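# Stack the lone carton neatly onto the carton pile

## Task

Pick up the single carton that is apart from the others and set it on top of a stack of cartons so that it sits aligned with the cartons underneath; grip the cartons gently so none are crushed.

## Robot and tools

Robot: two arms, left_arm (carrying a left hand) and right_arm (carrying a right hand, the mirror of the left). Base positions in the scene frame: left_arm (+0.004, +0.292, -0.001) m, right_arm (-0.015, -0.239, 0) m, both turned almost not at all about z. A post is fixed to the floor behind them. Loose objects may occasionally get a brief shove from outside. Anything that ends up off the table means failure.

Frames. Scene frame: origin at table-top height midway between the arms, +z up, +x out over the table, +y toward the left_arm side. Fixed cameras and the table use the scene frame. Each arm reports its hand pose, velocities, targets and its wrist camera pose in its own base frame. Offsets you send are measured along the axes of that arm's current Hand target.

Hand point: a point riding with the palm, 0.05 m in front of it and 0.15 m out from the wrist mount. Its +z runs along the straight fingers, +y points out of the palm. On the right hand +x points across the palm away from the thumb; on the left hand +x points toward the thumb. Straight fingertips reach 6 to 7 cm past the point, and the finger centre lines sit 6 cm behind it along -y. A bracket on the little-finger side of the wrist can strike things.

A row is 28 numbers, each in [-1, 1], always for both arms: left dx, dy, dz, rx, ry, rz, then left thumb_turn, thumb_bend, index, middle, ring, little, force_limit, speed; then the same fourteen for the right arm. The six pose numbers are an offset, not a pose: they count from that arm's Hand target at the start of the action (every row of one action counts from that same start). Scale: 1.0 equals 0.6 m for dx, dy, dz and 180 degrees for rx, ry, rz, which form one rotation vector. Six zeros ask nothing new of an arm. Per step the commanded orientation is clipped to 40 degrees from the measured one.

Hand numbers are absolute targets: -1 open (straight finger, thumb beside the palm), +1 closed (curled; thumb in front of the palm). force_limit maps -1..+1 to about 0..10 N at the fingertip (0..15 N for the two thumb motors). speed rises from almost nothing at -1 to full at +0.48 and stays full above. For a soft grip on the cartons close at speed -0.94 or below with a low force_limit. There is no 'unchanged' value: to keep a hand as it is, repeat the eight numbers of the last row run for it (before any, use its hand_measured plus hand_force_limit and hand_speed). With the thumb turned in front, the hand wraps objects about 0.035 to 0.065 m thick; thumb tip against index pad can hold a light item up to about 0.08 m.

Tools:
- execute_actions(actions, cameras): actions is a list of actions; each is a table of up to 15 rows, one per 1/30 s step; a short table repeats its last row to step 15. Images come back only for an empty list or when cameras names them.
- move(target, speed, blend, blocking, cameras): target is one 28-number row or a list of up to 15 rows; every row is an offset from the same starting Hand targets, not from the previous row. speed is path top speed in m/s, 0.002 to 4.3, default 0.25 (turns up to twice that in rad/s); one value or one per target. blend in metres rounds corners in a list; 0 stops at each. Whole move is capped at 10 s. It does not avoid obstacles or the other arm; faster means harder contact and more lag.
- wait(seconds 0 to 3600, cameras): lets time pass, a running move continues.
- stop(cameras): brakes a running move.
- zoom_image(camera, region [x0, y0, x1, y1] in pixels, at most 504 by 504): closer look at the latest image of cam_head_left, cam_head_right, cam_high, cam_left_wrist or cam_right_wrist (all 896x504).
- show_instructions(): shows the reference pages.
- finished_scene(scene 1): ends the scene for good; the carton must stay stacked without the robot.

Results: per arm end_effector_position (m) and end_effector_quat_wxyz in the base frame; Hand target (the last commanded pose after clipping, from which next offsets count); joint positions, velocities, torques, motor temperatures. Per hand six-value lists in motor order: hand_measured (position on the command scale), hand_stopped_by (moving, target, force, stalled, fault), hand_load_n (fingertip force, positive pushing open; dropping near 0 means the grip is lost), plus hand_force_limit and hand_speed. A move adds a 'move:' line: done, off_target, moving, held or fault, with limits=paced (pose clipped) or limits=held (steps withheld).

Behaviour: the arms are sloppy; resting 1 to 3 cm (sometimes 5 cm) off the command, usually low, is normal and not contact. To close a leftover gap send the missing distance as a new offset. A blocked arm keeps pushing until commanded back past its hand point. Heavy holding or stretched arms heat motors; at 100 °C the arm drops for 30 to 60 s.

Avoid: dropping the carton even millimetres, releasing it while it moves, fast impacts, hard pressing on the table or stack, squeezing too hard, arms or hands touching each other, and anything sliding off the table.

Each tool is called by a JSON object that holds its "name" and its "arguments".

Reference images:

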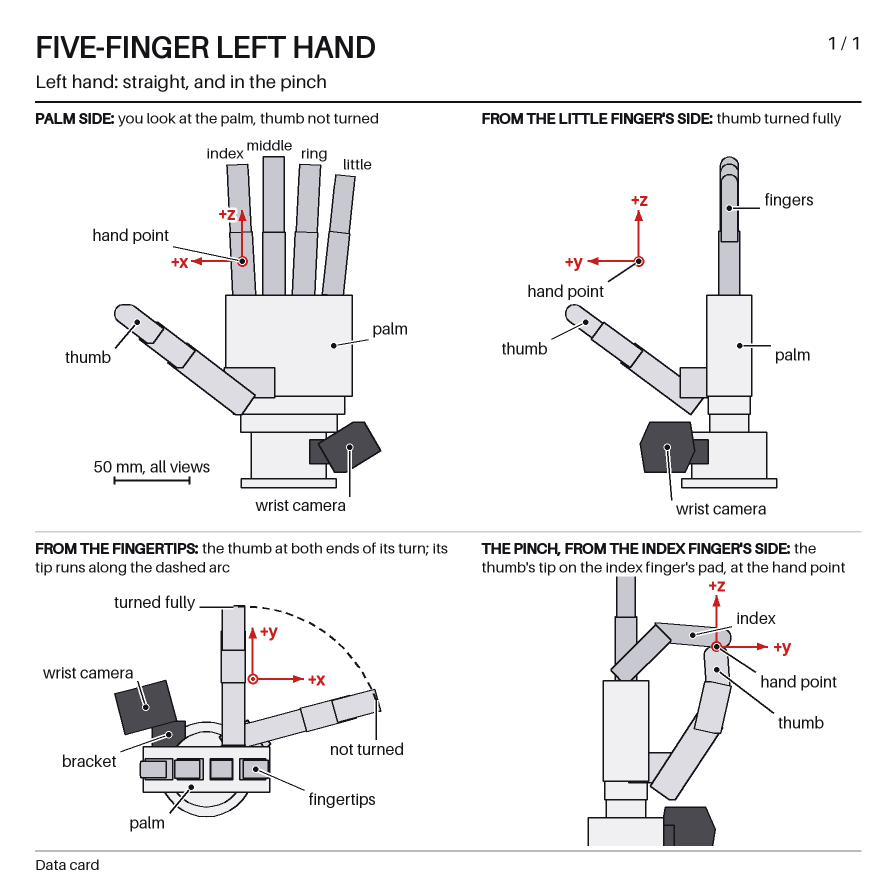

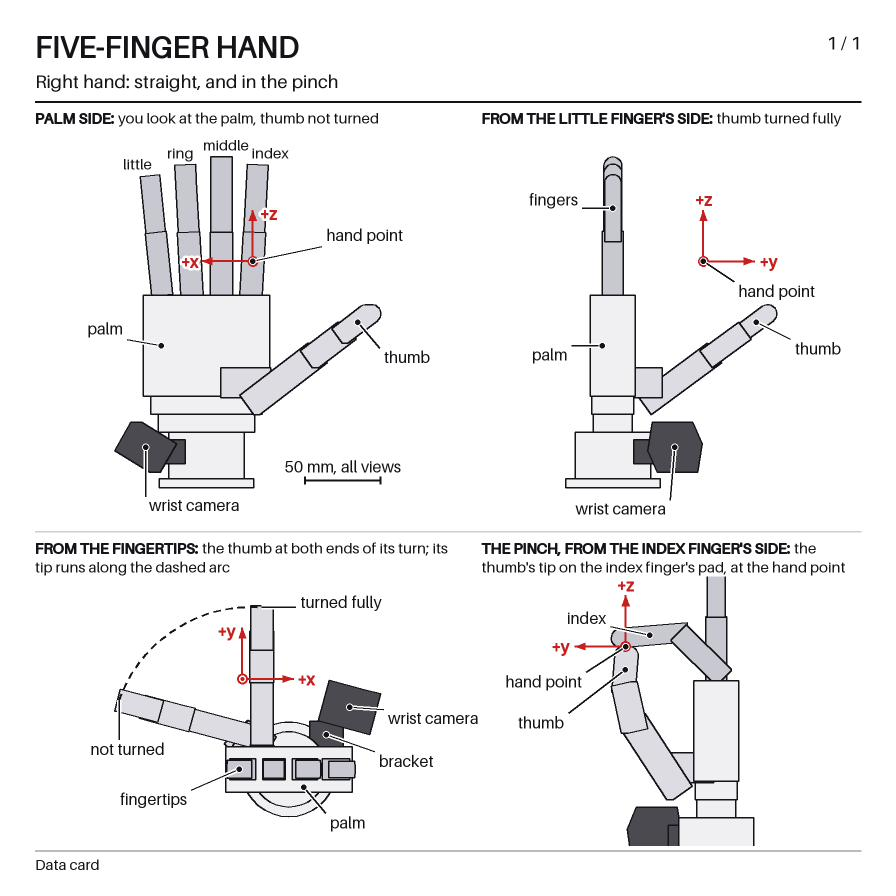

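## Session

{"name": "execute_actions", "arguments": {"actions": []}}

Scene clock: 0.00 s.
left_arm: end_effector_position=(+0.1628, -0.2152, +0.3887) hand_measured=(-1.000, -1.000, -1.000, -1.000, -1.000, -1.000) hand_load_n=(+0.0, +0.0, +0.0, +0.0, +0.0, +0.0) hand_stopped_by=(target, target, target, target, target, target) hand_force_limit=0.00 hand_speed=-0.80 end_effector_quat_wxyz=(+0.255, -0.268, +0.668, -0.646) | right_arm: end_effector_position=(+0.2666, -0.1978, +0.1361) hand_measured=(-1.000, -1.000, -1.000, -1.000, -1.000, -1.000) hand_load_n=(+0.0, +0.0, +0.0, +0.0, +0.0, +0.0) hand_stopped_by=(target, target, target, target, target, target) hand_force_limit=0.00 hand_speed=-0.80 end_effector_quat_wxyz=(-0.023, -0.193, +0.977, +0.092)
Joint positions: left_arm=[-0.786 0.213 0.707 -0.53 0.028 -0.004] | right_arm=[-0.821 1.488 1.155 -1.418 -0.057 0.353]
Joint velocities: within noise
Joint torques (N m): no reading
Motor temperatures (°C): left_arm=[29 34 34 26 30 30] | right_arm=[26 31 31 26 29 26]
Heat: left arm: hottest shoulder 34 °C; right arm: hottest shoulder 31 °C.
Hand target: left_arm +0.1629, -0.2133, +0.4045; +0.260, -0.266, +0.659, -0.654 | right_arm +0.2725, -0.2065, +0.1474; -0.012, -0.192, +0.978, +0.075

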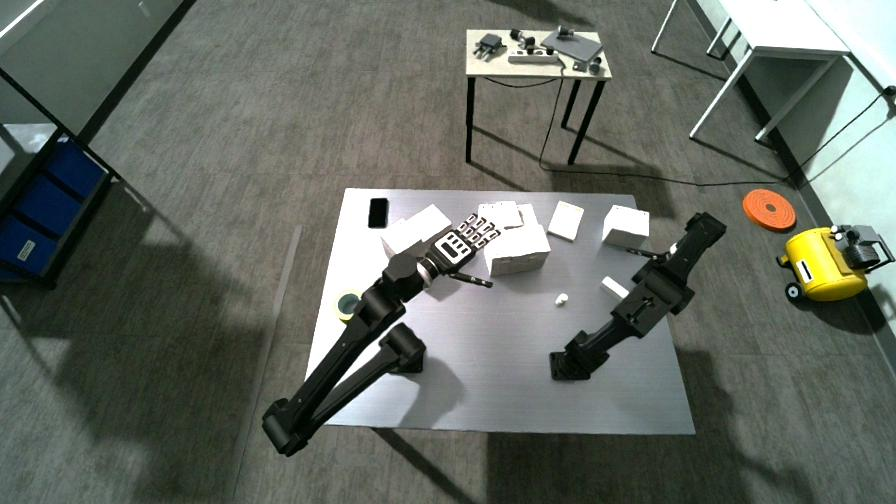

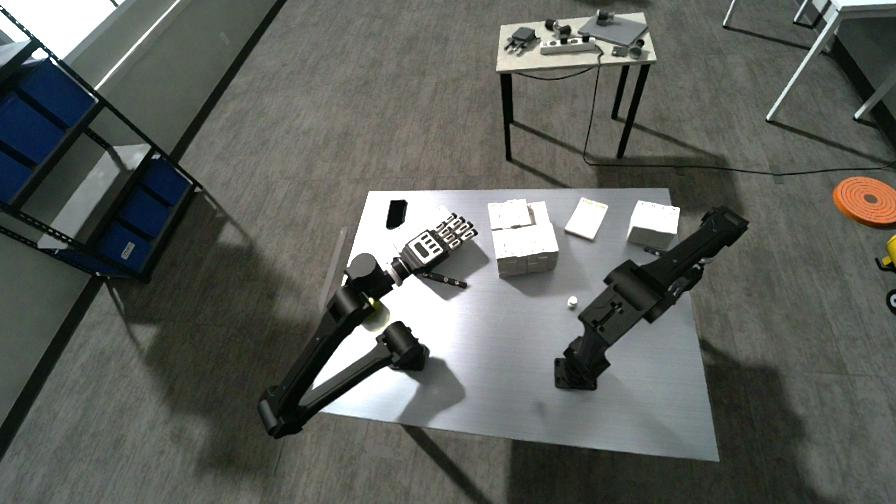

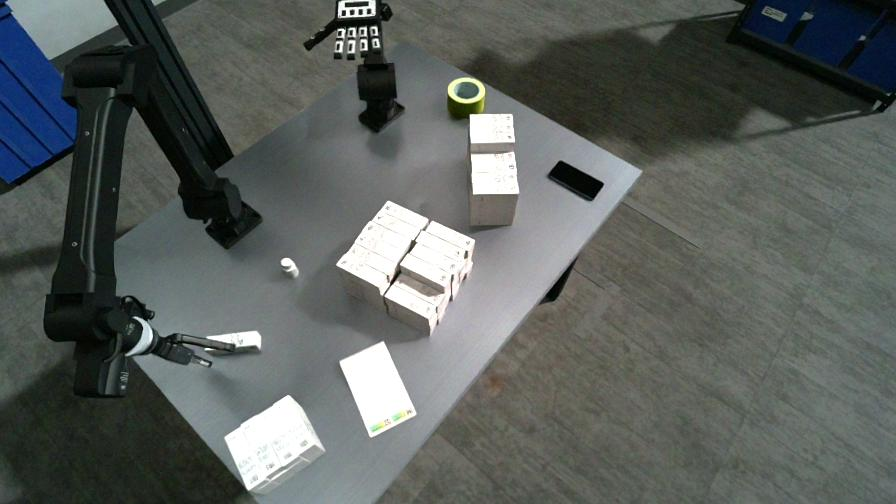

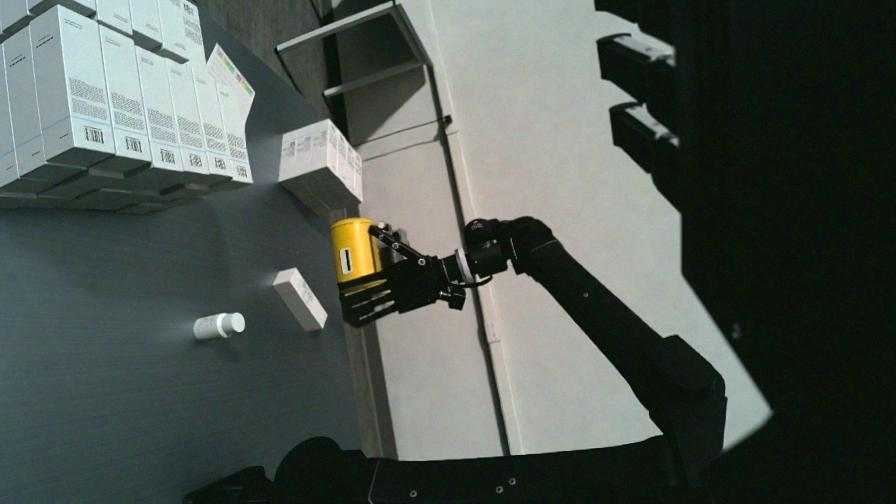

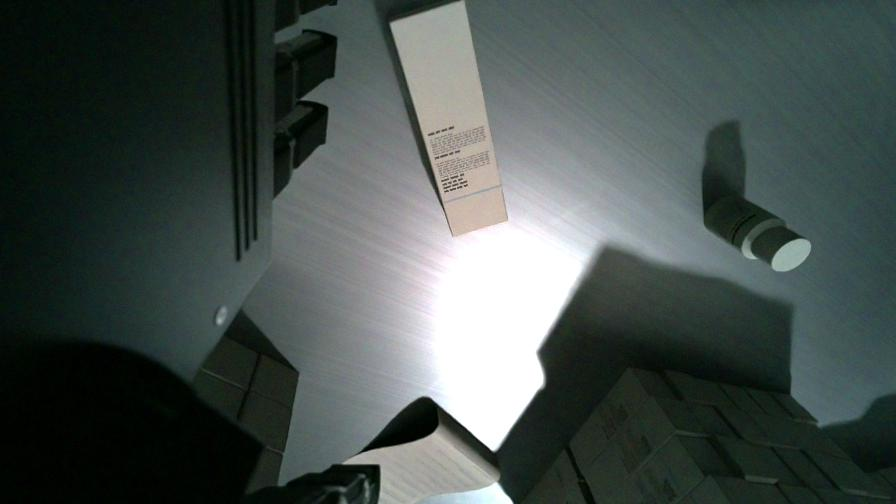

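{"name": "zoom_image", "arguments": {"camera": "cam_high", "region": [180, 180, 500, 500]}}

{"name": "zoom_image", "arguments": {"camera": "cam_head_left", "region": [360, 180, 720, 400]}}

{"name": "zoom_image", "arguments": {"camera": "cam_head_right", "region": [360, 180, 720, 400]}}

{"name": "zoom_image", "arguments": {"camera": "cam_high", "region": [320, 100, 560, 340]}}

Scaled by 1.575 from the camera's image (finer frame: 1280x720).

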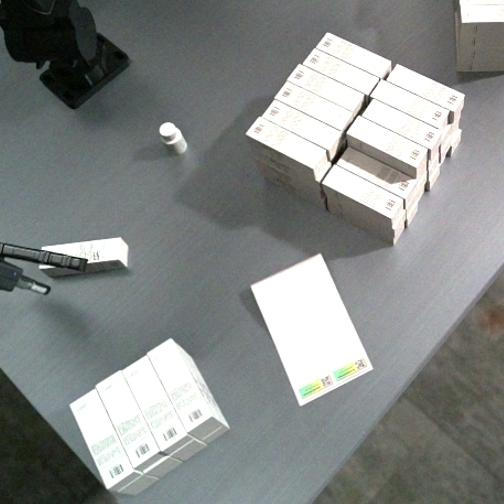

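Scaled by 1.400 from the camera's image (finer frame: 1280x720).

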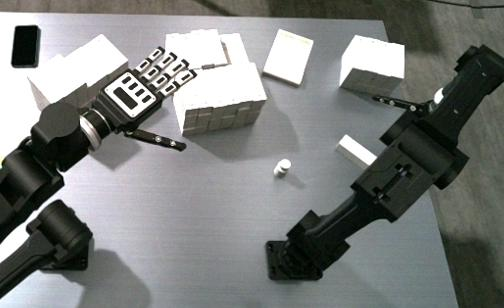

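Scaled by 1.400 from the camera's image (finer frame: 1280x720).

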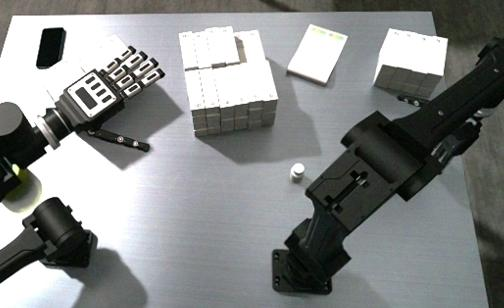

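Scaled by 2.100 from the camera's image (finer frame: 1280x720).

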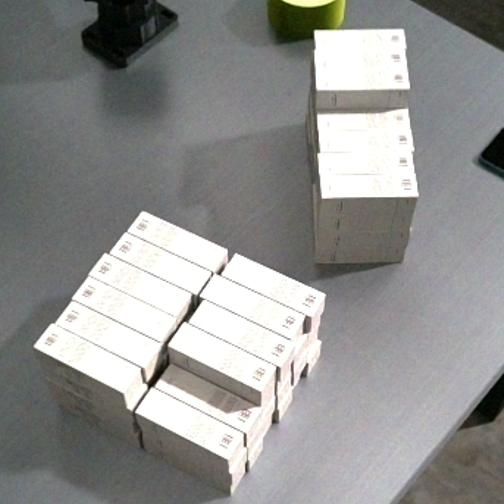

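{"name": "move", "arguments": {"target": [0,0,0,0,0,0,-1,-1,-1,-1,-1,-1,0,-0.8,-0.0317,0.0782,-0.0763,0.2915,-0.0491,-0.1555,1,-1,-1,-1,-1,-1,-0.6,-0.3], "speed": 0.15, "cameras": ["all"]}}

Scene clock: 9.73 s.
left_arm: end_effector_position=(+0.1628, -0.2152, +0.3887) hand_measured=(-1.000, -1.000, -1.000, -1.000, -1.000, -1.000) hand_load_n=(+0.0, +0.0, +0.0, +0.0, -0.5, +0.0) hand_stopped_by=(target, target, target, target, target, target) hand_force_limit=0.00 hand_speed=-0.80 end_effector_quat_wxyz=(+0.255, -0.268, +0.668, -0.646) | right_arm: end_effector_position=(+0.2680, -0.1584, +0.1860) hand_measured=(+1.000, -1.000, -1.000, -1.000, -1.000, -1.000) hand_load_n=(+0.0, +0.0, +0.0, +0.0, +0.0, +0.0) hand_stopped_by=(target, target, target, target, target, target) hand_force_limit=-0.60 hand_speed=-0.30 end_effector_quat_wxyz=(+0.153, -0.392, +0.847, -0.324)
Joint positions: left_arm=[-0.786 0.213 0.707 -0.53 0.028 -0.004] | right_arm=[-0.609 0.752 0.717 -0.806 0.057 0.073]
Joint torques (N m): left_arm=[1.38 3.37 13.03 1.72 0.11 -0.03] | right_arm=[1.44 -1.9 9.43 2.84 0.24 -0.21]
Heat: left arm: hottest elbow 35 °C; right arm: hottest shoulder 31 °C.
Hand target: left_arm +0.1629, -0.2133, +0.4045; +0.260, -0.266, +0.659, -0.654 | right_arm +0.2750, -0.1630, +0.1999; +0.163, -0.394, +0.836, -0.346
Off the commanded pose: left_arm 0.016 m, 1 deg | right_arm 0.016 m, 3 deg.
move: off_target (right_arm)
cam_right_wrist: T_world_to_cam=[[-0.70188, 0.27776, -0.65591, 0.3588], [0.11674, 0.95324, 0.27875, 0.05977], [0.70267, 0.11908, -0.70148, 0.0764]] pos_world=[0.19117, -0.16574, 0.27228]

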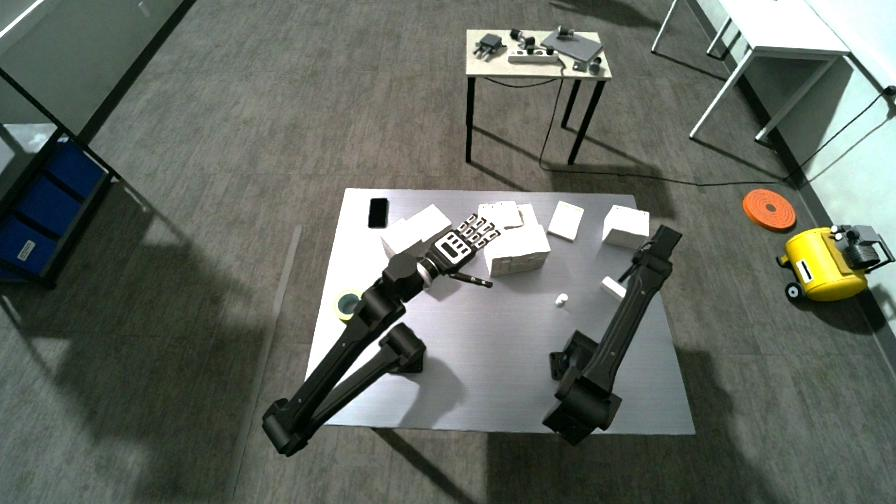

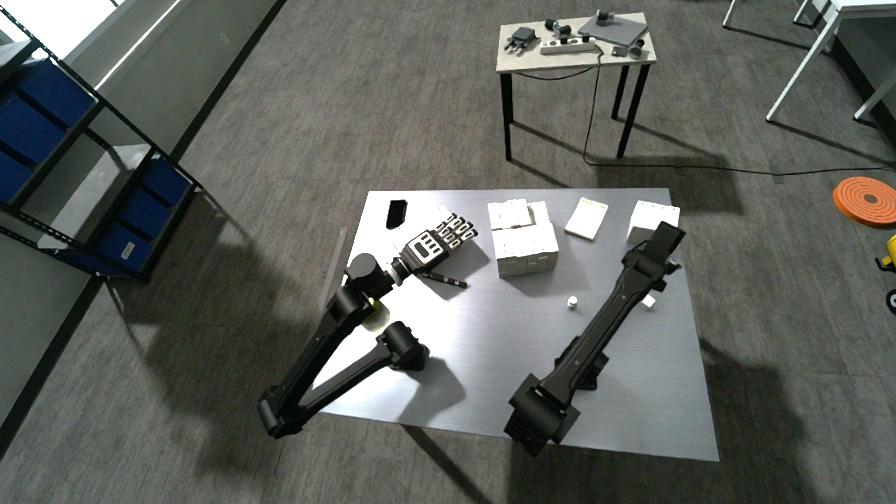

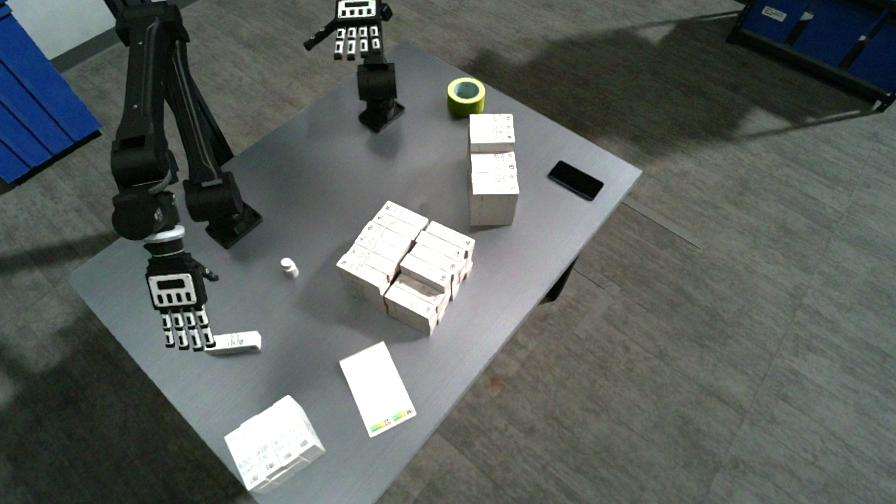

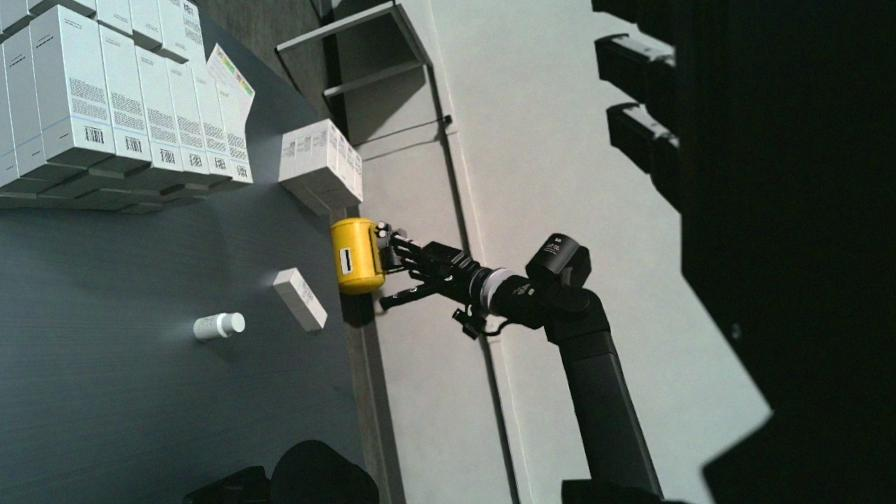

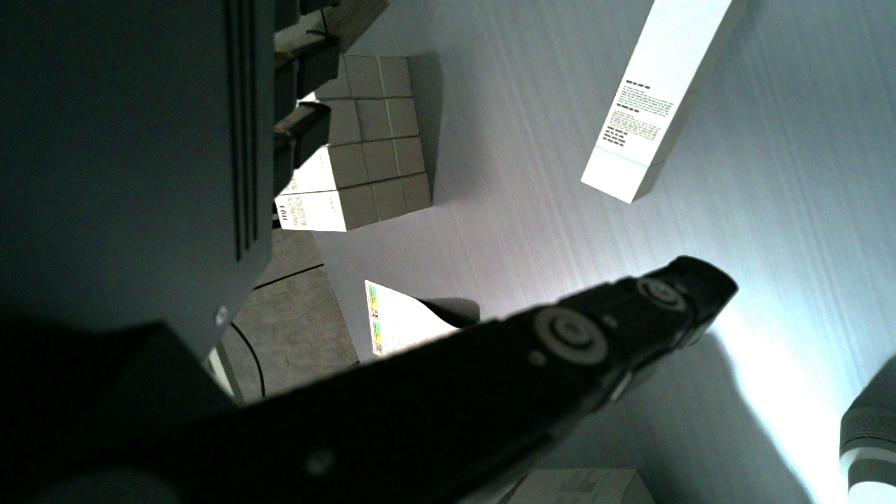

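{"name": "zoom_image", "arguments": {"camera": "cam_right_wrist", "region": [260, 0, 500, 240]}}

{"name": "zoom_image", "arguments": {"camera": "cam_right_wrist", "region": [560, 0, 800, 220]}}

{"name": "zoom_image", "arguments": {"camera": "cam_high", "region": [200, 320, 340, 500]}}

{"name": "zoom_image", "arguments": {"camera": "cam_high", "region": [130, 280, 290, 380]}}

{"name": "zoom_image", "arguments": {"camera": "cam_left_wrist", "region": [0, 0, 400, 360]}}

Scaled by 2.100 from the camera's image (finer frame: 1280x720).

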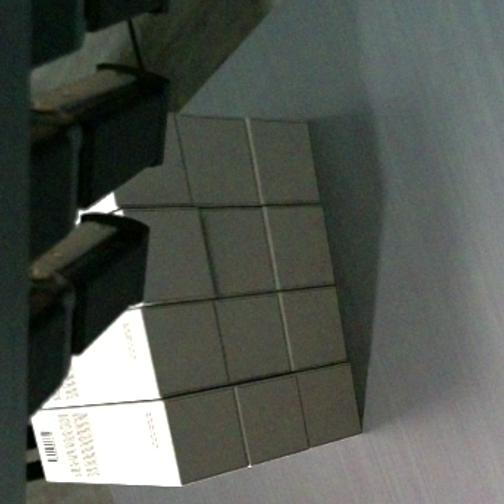

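Scaled by 2.100 from the camera's image (finer frame: 1280x720).

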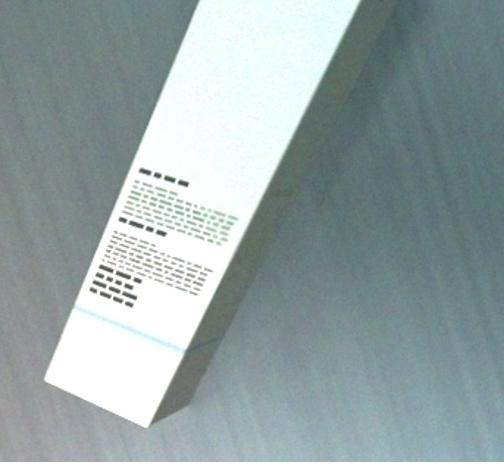

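Scaled by 2.800 from the camera's image (finer frame: 1280x720).

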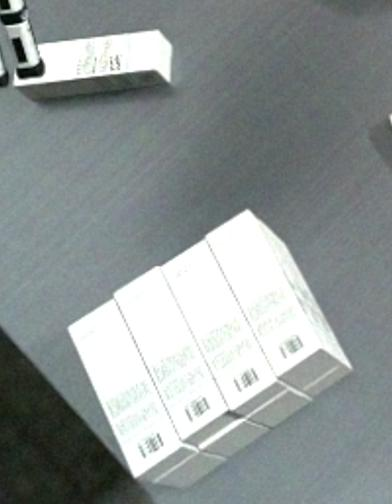

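Scaled by 3.150 from the camera's image (finer frame: 1280x720).

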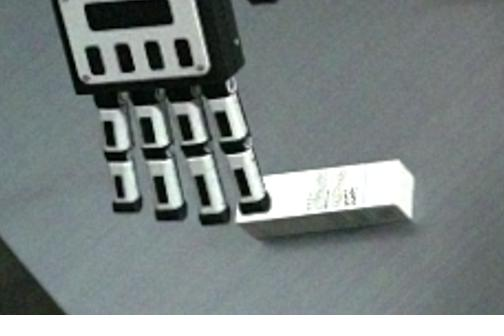

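Scaled by 1.260 from the camera's image (finer frame: 1280x720).

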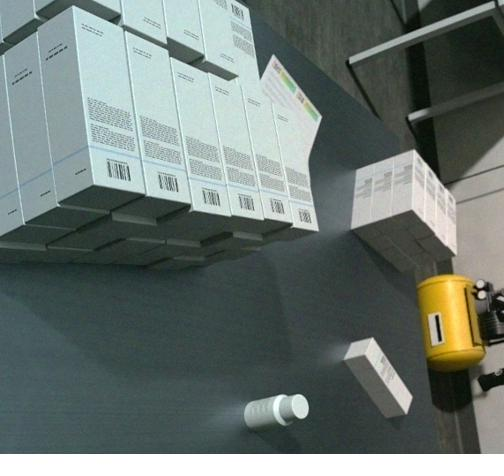

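{"name": "zoom_image", "arguments": {"camera": "cam_head_left", "region": [540, 190, 680, 310]}}

{"name": "zoom_image", "arguments": {"camera": "cam_head_right", "region": [560, 190, 700, 310]}}

Scaled by 3.600 from the camera's image (finer frame: 1280x720).

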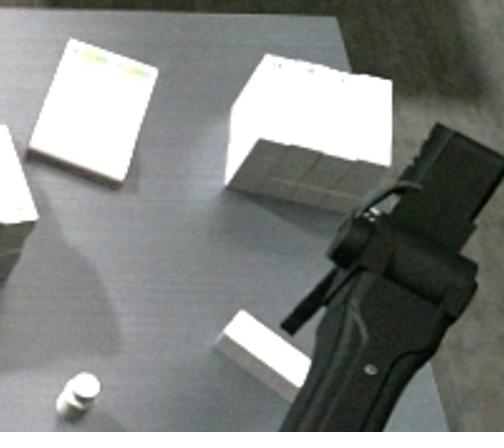

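Scaled by 3.600 from the camera's image (finer frame: 1280x720).

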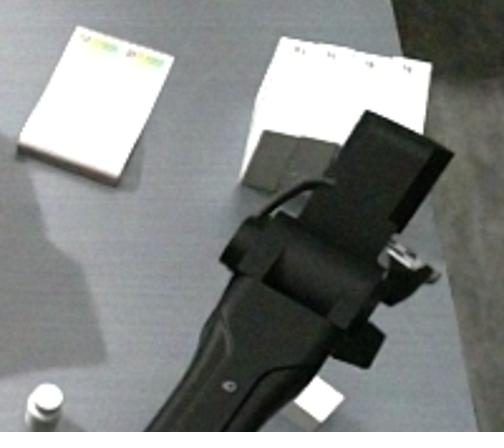

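{"name": "move", "arguments": {"target": [0,0,0,0,0,0,-1,-1,-1,-1,-1,-1,0,-0.8,0.0347,0.0693,0.1098,0.0667,-0.0059,-0.0059,1,-0.5,-0.5,-0.5,-1,-1,-0.6,-0.5], "speed": 0.12, "cameras": ["cam_head_left","cam_high","cam_right_wrist"]}}

Scene clock: 16.93 s.
left_arm: end_effector_position=(+0.1628, -0.2152, +0.3887) hand_measured=(-1.000, -1.000, -1.000, -1.000, -1.000, -1.000) hand_load_n=(+0.0, +0.0, -0.5, -0.5, +0.0, +0.0) hand_stopped_by=(target, target, target, target, target, target) hand_force_limit=0.00 hand_speed=-0.80 end_effector_quat_wxyz=(+0.255, -0.268, +0.668, -0.646) | right_arm: end_effector_position=(+0.2686, -0.1823, +0.1108) hand_measured=(+1.000, -0.500, -0.500, -0.500, -1.000, -1.000) hand_load_n=(+0.5, +0.0, +0.0, +0.0, +0.0, +0.0) hand_stopped_by=(target, target, target, target, target, target) hand_force_limit=-0.60 hand_speed=-0.50 end_effector_quat_wxyz=(+0.201, -0.387, +0.801, -0.410)
Joint positions: left_arm=[-0.786 0.213 0.707 -0.53 0.028 -0.004] | right_arm=[-0.708 0.698 0.406 -0.331 -0.035 -0.018]
Joint torques (N m): left_arm=[0.21 3.25 13.08 1.7 0.08 0.02] | right_arm=[-0.26 -0.5 9.25 3.14 -0.08 -0.21]
Heat: left arm: hottest elbow 36 °C; right arm: hottest elbow 32 °C.
Hand target: left_arm +0.1629, -0.2133, +0.4045; +0.260, -0.266, +0.659, -0.654 | right_arm +0.2749, -0.1899, +0.1239; +0.208, -0.386, +0.790, -0.429
Off the commanded pose: left_arm 0.016 m, 1 deg | right_arm 0.016 m, 3 deg.
move: off_target (right_arm)
cam_right_wrist: T_world_to_cam=[[-0.58727, 0.15769, -0.79388, 0.27918], [0.04937, 0.98599, 0.15932, 0.14078], [0.80788, 0.05437, -0.58683, -0.02683]] pos_world=[0.17868, -0.18138, 0.18346]

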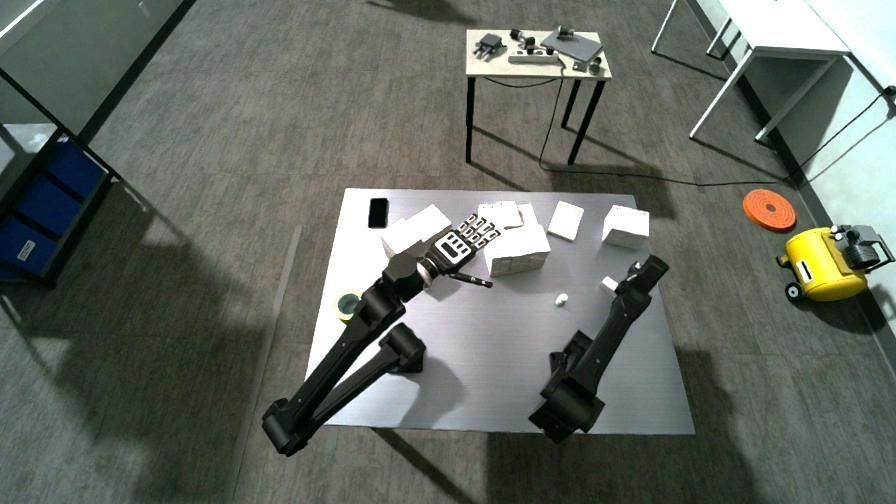

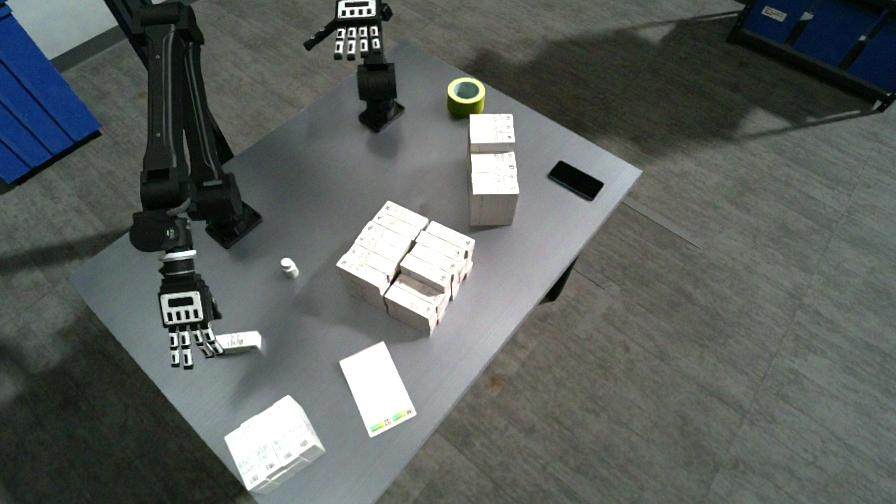

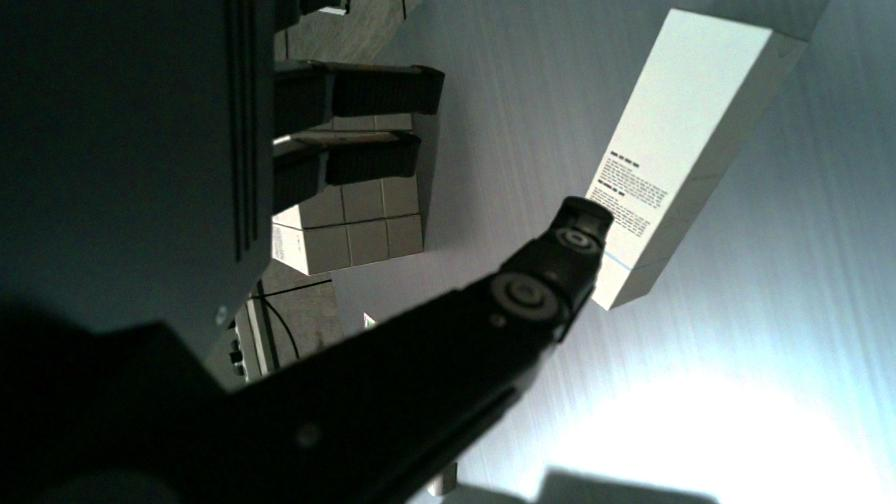

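{"name": "zoom_image", "arguments": {"camera": "cam_right_wrist", "region": [560, 0, 840, 330]}}

Scaled by 1.527 from the camera's image (finer frame: 1280x720).

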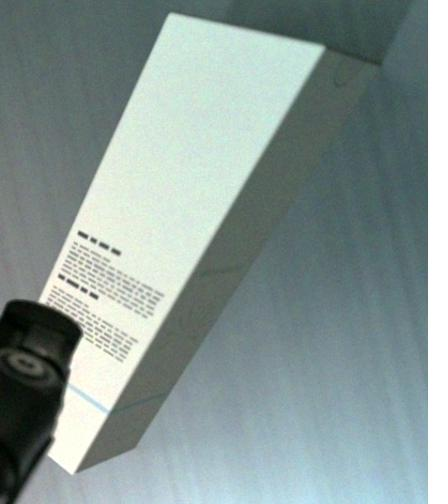

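{"name": "move", "arguments": {"target": [0,0,0,0,0,0,-1,-1,-1,-1,-1,-1,0,-0.8,-0.0052,0.075,0.0555,0,-0.0065,-0.0042,1,-0.75,-0.5,-0.5,-1,-1,-0.6,-0.5], "speed": 0.1, "cameras": ["cam_high","cam_right_wrist"]}}

{"name": "zoom_image", "arguments": {"camera": "cam_right_wrist", "region": [420, 0, 896, 400]}}

Scene clock: 20.60 s.
left_arm: end_effector_position=(+0.1628, -0.2152, +0.3887) hand_measured=(-1.000, -1.000, -1.000, -1.000, -1.000, -1.000) hand_load_n=(+0.0, +0.0, +0.0, +0.0, +0.0, +0.0) hand_stopped_by=(target, target, target, target, target, target) hand_force_limit=0.00 hand_speed=-0.80 end_effector_quat_wxyz=(+0.255, -0.268, +0.668, -0.646) | right_arm: end_effector_position=(+0.2719, -0.1810, +0.0559) hand_measured=(+1.000, -0.750, -0.500, -0.500, -1.000, -1.000) hand_load_n=(+0.0, +0.0, +0.0, +0.0, +0.0, +0.0) hand_stopped_by=(target, target, target, target, target, target) hand_force_limit=-0.60 hand_speed=-0.50 end_effector_quat_wxyz=(+0.207, -0.396, +0.796, -0.408)
Joint positions: left_arm=[-0.786 0.213 0.707 -0.53 0.028 -0.004] | right_arm=[-0.708 0.822 0.291 -0.09 -0.056 -0.031]
Joint torques (N m): left_arm=[0.26 2.84 13.23 1.5 0.09 -0.05] | right_arm=[-0.21 -0.62 8.54 3.17 -0.09 -0.2]
Heat: left arm: hottest elbow 36 °C; right arm: hottest elbow 33 °C.
Hand target: left_arm +0.1629, -0.2133, +0.4045; +0.260, -0.266, +0.659, -0.654 | right_arm +0.2794, -0.1896, +0.0680; +0.213, -0.395, +0.785, -0.426
Off the commanded pose: left_arm 0.016 m, 1 deg | right_arm 0.017 m, 3 deg.
move: off_target (right_arm)
cam_right_wrist: T_world_to_cam=[[-0.58899, 0.14276, -0.79543, 0.23514], [0.0248, 0.987, 0.15878, 0.15498], [0.80776, 0.0738, -0.58487, -0.05824]] pos_world=[0.18169, -0.18224, 0.12837]

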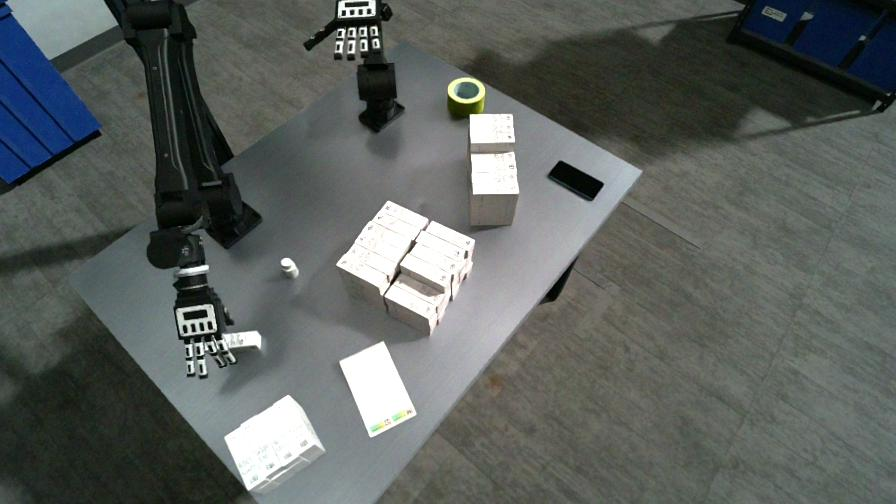

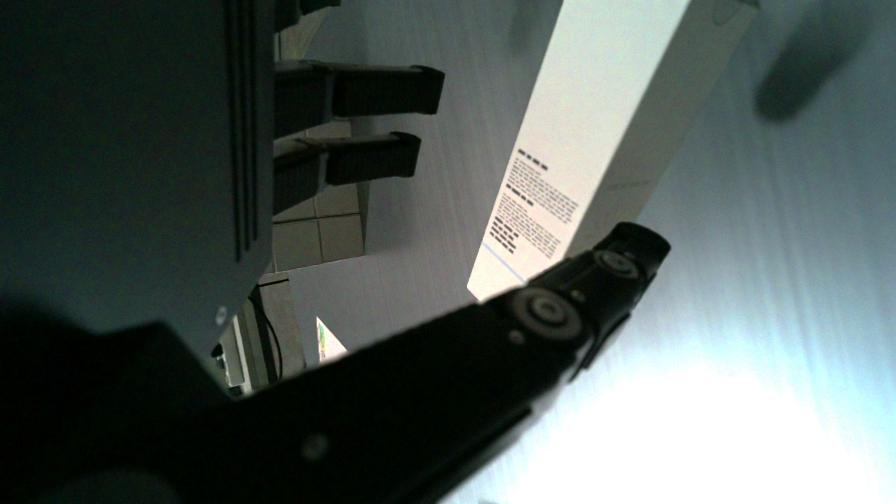

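Scaled by 1.059 from the camera's image (finer frame: 1280x720).

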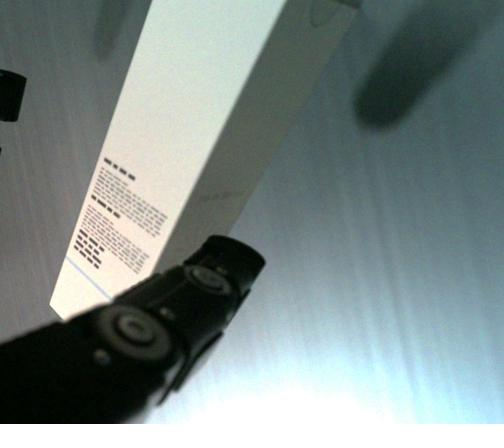

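{"name": "move", "arguments": {"target": [0,0,0,0,0,0,-1,-1,-1,-1,-1,-1,0,-0.8,0,0.0382,0.0267,0,0,0,1,-0.75,-0.5,-0.5,-1,-1,-0.6,-0.5], "speed": 0.06, "cameras": ["cam_high","cam_right_wrist"]}}

{"name": "zoom_image", "arguments": {"camera": "cam_high", "region": [140, 260, 300, 400]}}

Scene clock: 22.97 s.
left_arm: end_effector_position=(+0.1628, -0.2152, +0.3887) hand_measured=(-1.000, -1.000, -1.000, -1.000, -1.000, -1.000) hand_load_n=(+0.0, +0.0, +0.0, +0.0, +0.0, +0.0) hand_stopped_by=(target, target, target, target, target, target) hand_force_limit=0.00 hand_speed=-0.80 end_effector_quat_wxyz=(+0.255, -0.268, +0.668, -0.646) | right_arm: end_effector_position=(+0.2730, -0.1819, +0.0296) hand_measured=(+1.000, -0.750, -0.500, -0.500, -1.000, -1.000) hand_load_n=(+0.0, +0.0, -0.5, +0.0, +0.0, +0.0) hand_stopped_by=(target, target, target, target, target, target) hand_force_limit=-0.60 hand_speed=-0.50 end_effector_quat_wxyz=(+0.208, -0.396, +0.796, -0.409)
Joint positions: left_arm=[-0.786 0.213 0.707 -0.53 0.028 -0.004] | right_arm=[-0.708 0.919 0.243 0.057 -0.056 -0.031]
Joint torques (N m): left_arm=[0.5 3.08 12.96 1.52 0.05 -0.01] | right_arm=[-0.26 -1.14 7.79 3.18 -0.1 -0.2]
Heat: left arm: hottest elbow 36 °C; right arm: hottest elbow 33 °C.
Hand target: left_arm +0.1629, -0.2133, +0.4045; +0.260, -0.266, +0.659, -0.654 | right_arm +0.2801, -0.1902, +0.0400; +0.213, -0.395, +0.785, -0.426
Off the commanded pose: left_arm 0.016 m, 1 deg | right_arm 0.015 m, 2 deg.
move: off_target (right_arm)
cam_right_wrist: T_world_to_cam=[[-0.58755, 0.14164, -0.7967, 0.21443], [0.02458, 0.98723, 0.15738, 0.16018], [0.80881, 0.07289, -0.58353, -0.07498]] pos_world=[0.18269, -0.18304, 0.10187]

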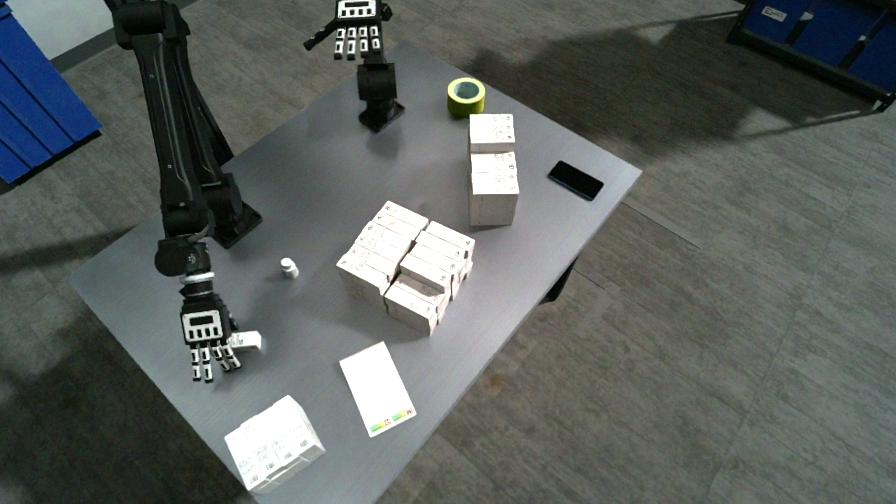

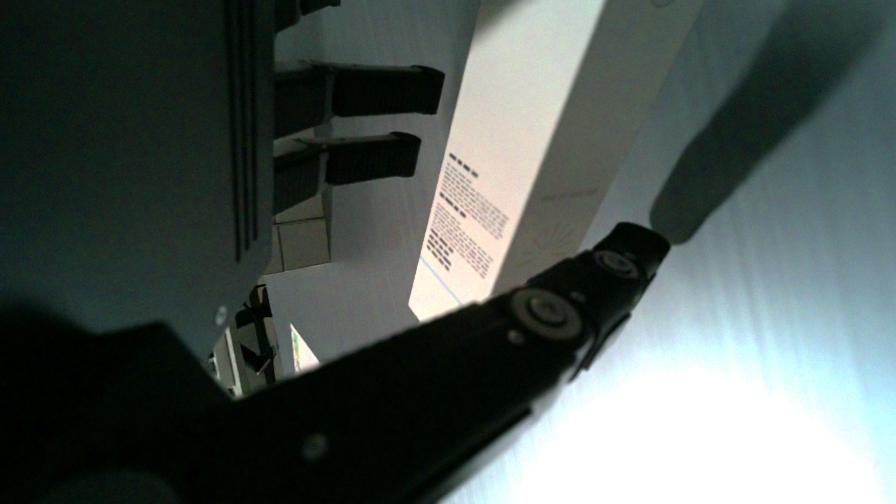

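Scaled by 3.150 from the camera's image (finer frame: 1280x720).

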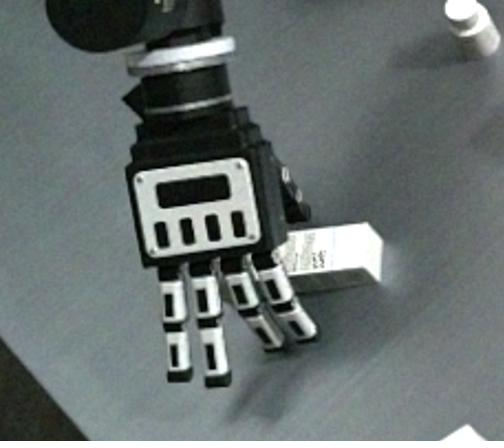

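{"name": "move", "arguments": {"target": [0,0,0,0,0,0,-1,-1,-1,-1,-1,-1,0,-0.8,0,0,0,0,0,0,1,-0.5,-0.5,-0.5,-1,-1,-0.7,-0.9]}}

{"name": "move", "arguments": {"target": [0,0,0,0,0,0,-1,-1,-1,-1,-1,-1,0,-0.8,0,0,0,0,0,0,1,-0.5,0.4,0.4,-1,-1,-0.7,-0.94], "cameras": ["cam_high","cam_right_wrist"]}}

Scene clock: 27.20 s.
left_arm: end_effector_position=(+0.1628, -0.2152, +0.3887) hand_measured=(-1.000, -1.000, -1.000, -1.000, -1.000, -1.000) hand_load_n=(+0.0, +0.0, +0.0, +0.0, +0.0, +0.0) hand_stopped_by=(target, target, target, target, target, target) hand_force_limit=0.00 hand_speed=-0.80 end_effector_quat_wxyz=(+0.255, -0.268, +0.668, -0.646) | right_arm: end_effector_position=(+0.2730, -0.1819, +0.0296) hand_measured=(+1.000, -0.500, -0.500, -0.500, -1.000, -1.000) hand_load_n=(+0.0, +0.0, +0.0, +0.0, +0.0, +0.0) hand_stopped_by=(target, target, target, target, target, target) hand_force_limit=-0.70 hand_speed=-0.90 end_effector_quat_wxyz=(+0.208, -0.396, +0.796, -0.409)
Joint positions: left_arm=[-0.786 0.213 0.707 -0.53 0.028 -0.004] | right_arm=[-0.708 0.919 0.243 0.057 -0.056 -0.031]
Joint torques (N m): left_arm=[0.44 3.14 13.07 1.7 0.06 -0.05] | right_arm=[-0.21 -1.14 7.79 3.19 -0.09 -0.2]
Heat: left arm: hottest elbow 37 °C; right arm: hottest elbow 33 °C.
Hand target: left_arm +0.1629, -0.2133, +0.4045; +0.260, -0.266, +0.659, -0.654 | right_arm +0.2801, -0.1902, +0.0400; +0.213, -0.395, +0.785, -0.426
Off the commanded pose: left_arm 0.016 m, 1 deg | right_arm 0.015 m, 2 deg.
move: done

Scene clock: 30.67 s.
left_arm: end_effector_position=(+0.1628, -0.2152, +0.3887) hand_measured=(-1.000, -1.000, -1.000, -1.000, -1.000, -1.000) hand_load_n=(+0.0, +0.0, +0.0, +0.0, +0.0, +0.0) hand_stopped_by=(target, target, target, target, target, target) hand_force_limit=0.00 hand_speed=-0.80 end_effector_quat_wxyz=(+0.255, -0.268, +0.668, -0.646) | right_arm: end_effector_position=(+0.2733, -0.1814, +0.0296) hand_measured=(+1.000, -0.500, -0.010, -0.026, -1.000, -1.000) hand_load_n=(+0.0, +1.5, +1.0, +1.0, +0.0, +0.0) hand_stopped_by=(target, target, force, force, target, target) hand_force_limit=-0.70 hand_speed=-0.94 end_effector_quat_wxyz=(+0.208, -0.396, +0.795, -0.409)
Joint positions: left_arm=[-0.786 0.213 0.707 -0.53 0.028 -0.004] | right_arm=[-0.706 0.919 0.243 0.057 -0.056 -0.031]
Joint torques (N m): left_arm=[0.26 3.55 13.08 1.84 0.07 -0.01] | right_arm=[-0.26 -1.14 7.79 3.17 -0.09 -0.2]
Heat: left arm: hottest elbow 37 °C; right arm: hottest elbow 33 °C.
Hand target: left_arm +0.1629, -0.2133, +0.4045; +0.260, -0.266, +0.659, -0.654 | right_arm +0.2801, -0.1902, +0.0400; +0.213, -0.395, +0.785, -0.426
Off the commanded pose: left_arm 0.016 m, 1 deg | right_arm 0.015 m, 2 deg.
move: done
cam_right_wrist: T_world_to_cam=[[-0.5877, 0.14059, -0.79677, 0.2144], [0.02268, 0.98726, 0.15747, 0.16022], [0.80876, 0.07447, -0.5834, -0.07496]] pos_world=[0.183, -0.18274, 0.10187]

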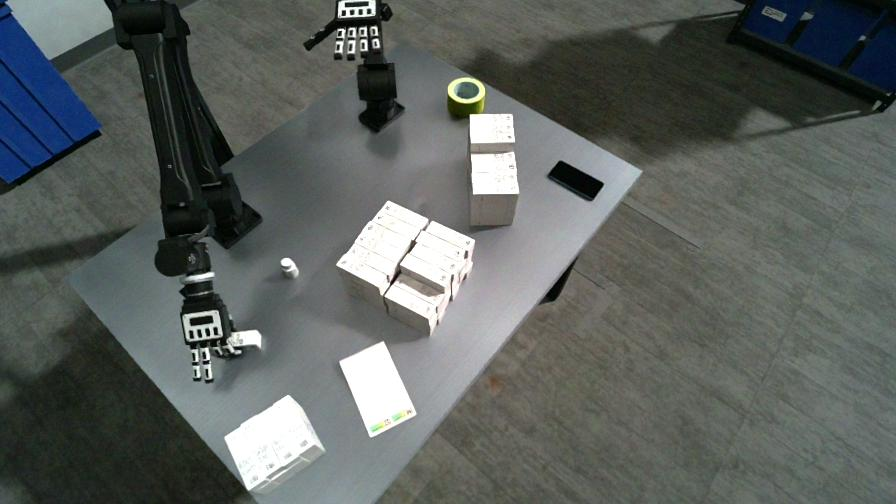

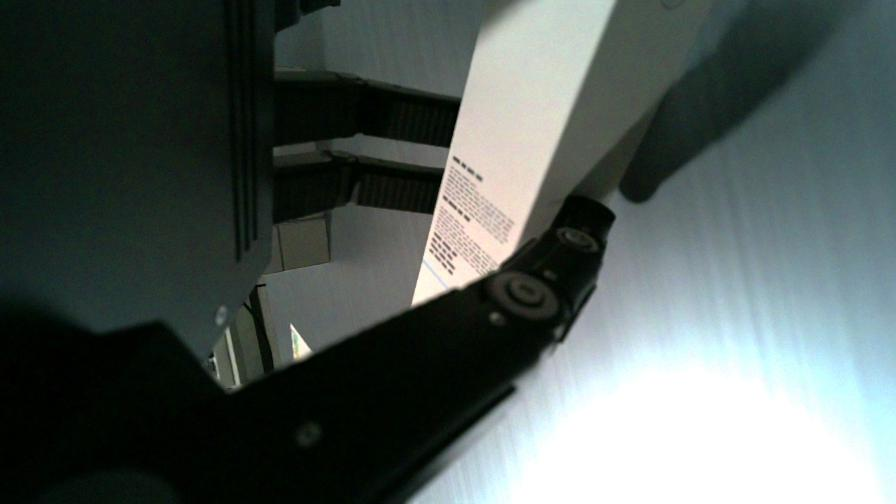

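{"name": "move", "arguments": {"target": [0,0,0,0,0,0,-1,-1,-1,-1,-1,-1,0,-0.8,0,0,0,0,0,0,1,-0.5,0.45,0.45,-1,-1,-0.6,-0.94]}}

Scene clock: 31.80 s.
left_arm: end_effector_position=(+0.1628, -0.2152, +0.3887) hand_measured=(-1.000, -1.000, -1.000, -1.000, -1.000, -1.000) hand_load_n=(-0.5, +0.0, +0.0, +0.0, +0.0, +0.0) hand_stopped_by=(target, target, target, target, target, target) hand_force_limit=0.00 hand_speed=-0.80 end_effector_quat_wxyz=(+0.255, -0.268, +0.668, -0.646) | right_arm: end_effector_position=(+0.2733, -0.1815, +0.0296) hand_measured=(+1.000, -0.500, -0.006, -0.022, -1.000, -1.000) hand_load_n=(+0.0, +2.0, +2.0, +2.0, +0.0, +0.0) hand_stopped_by=(target, target, force, force, target, target) hand_force_limit=-0.60 hand_speed=-0.94 end_effector_quat_wxyz=(+0.208, -0.397, +0.795, -0.409)
Joint positions: left_arm=[-0.786 0.213 0.707 -0.53 0.028 -0.004] | right_arm=[-0.706 0.919 0.243 0.057 -0.056 -0.032]
Joint torques (N m): left_arm=[0.03 2.49 13.01 1.78 -0.01 0.02] | right_arm=[-0.21 -1.14 7.79 3.15 -0.09 -0.2]
Heat: left arm: hottest elbow 37 °C; right arm: hottest elbow 33 °C.
Hand target: left_arm +0.1629, -0.2133, +0.4045; +0.260, -0.266, +0.659, -0.654 | right_arm +0.2801, -0.1902, +0.0400; +0.213, -0.396, +0.785, -0.426
Off the commanded pose: left_arm 0.016 m, 1 deg | right_arm 0.015 m, 2 deg.
move: done


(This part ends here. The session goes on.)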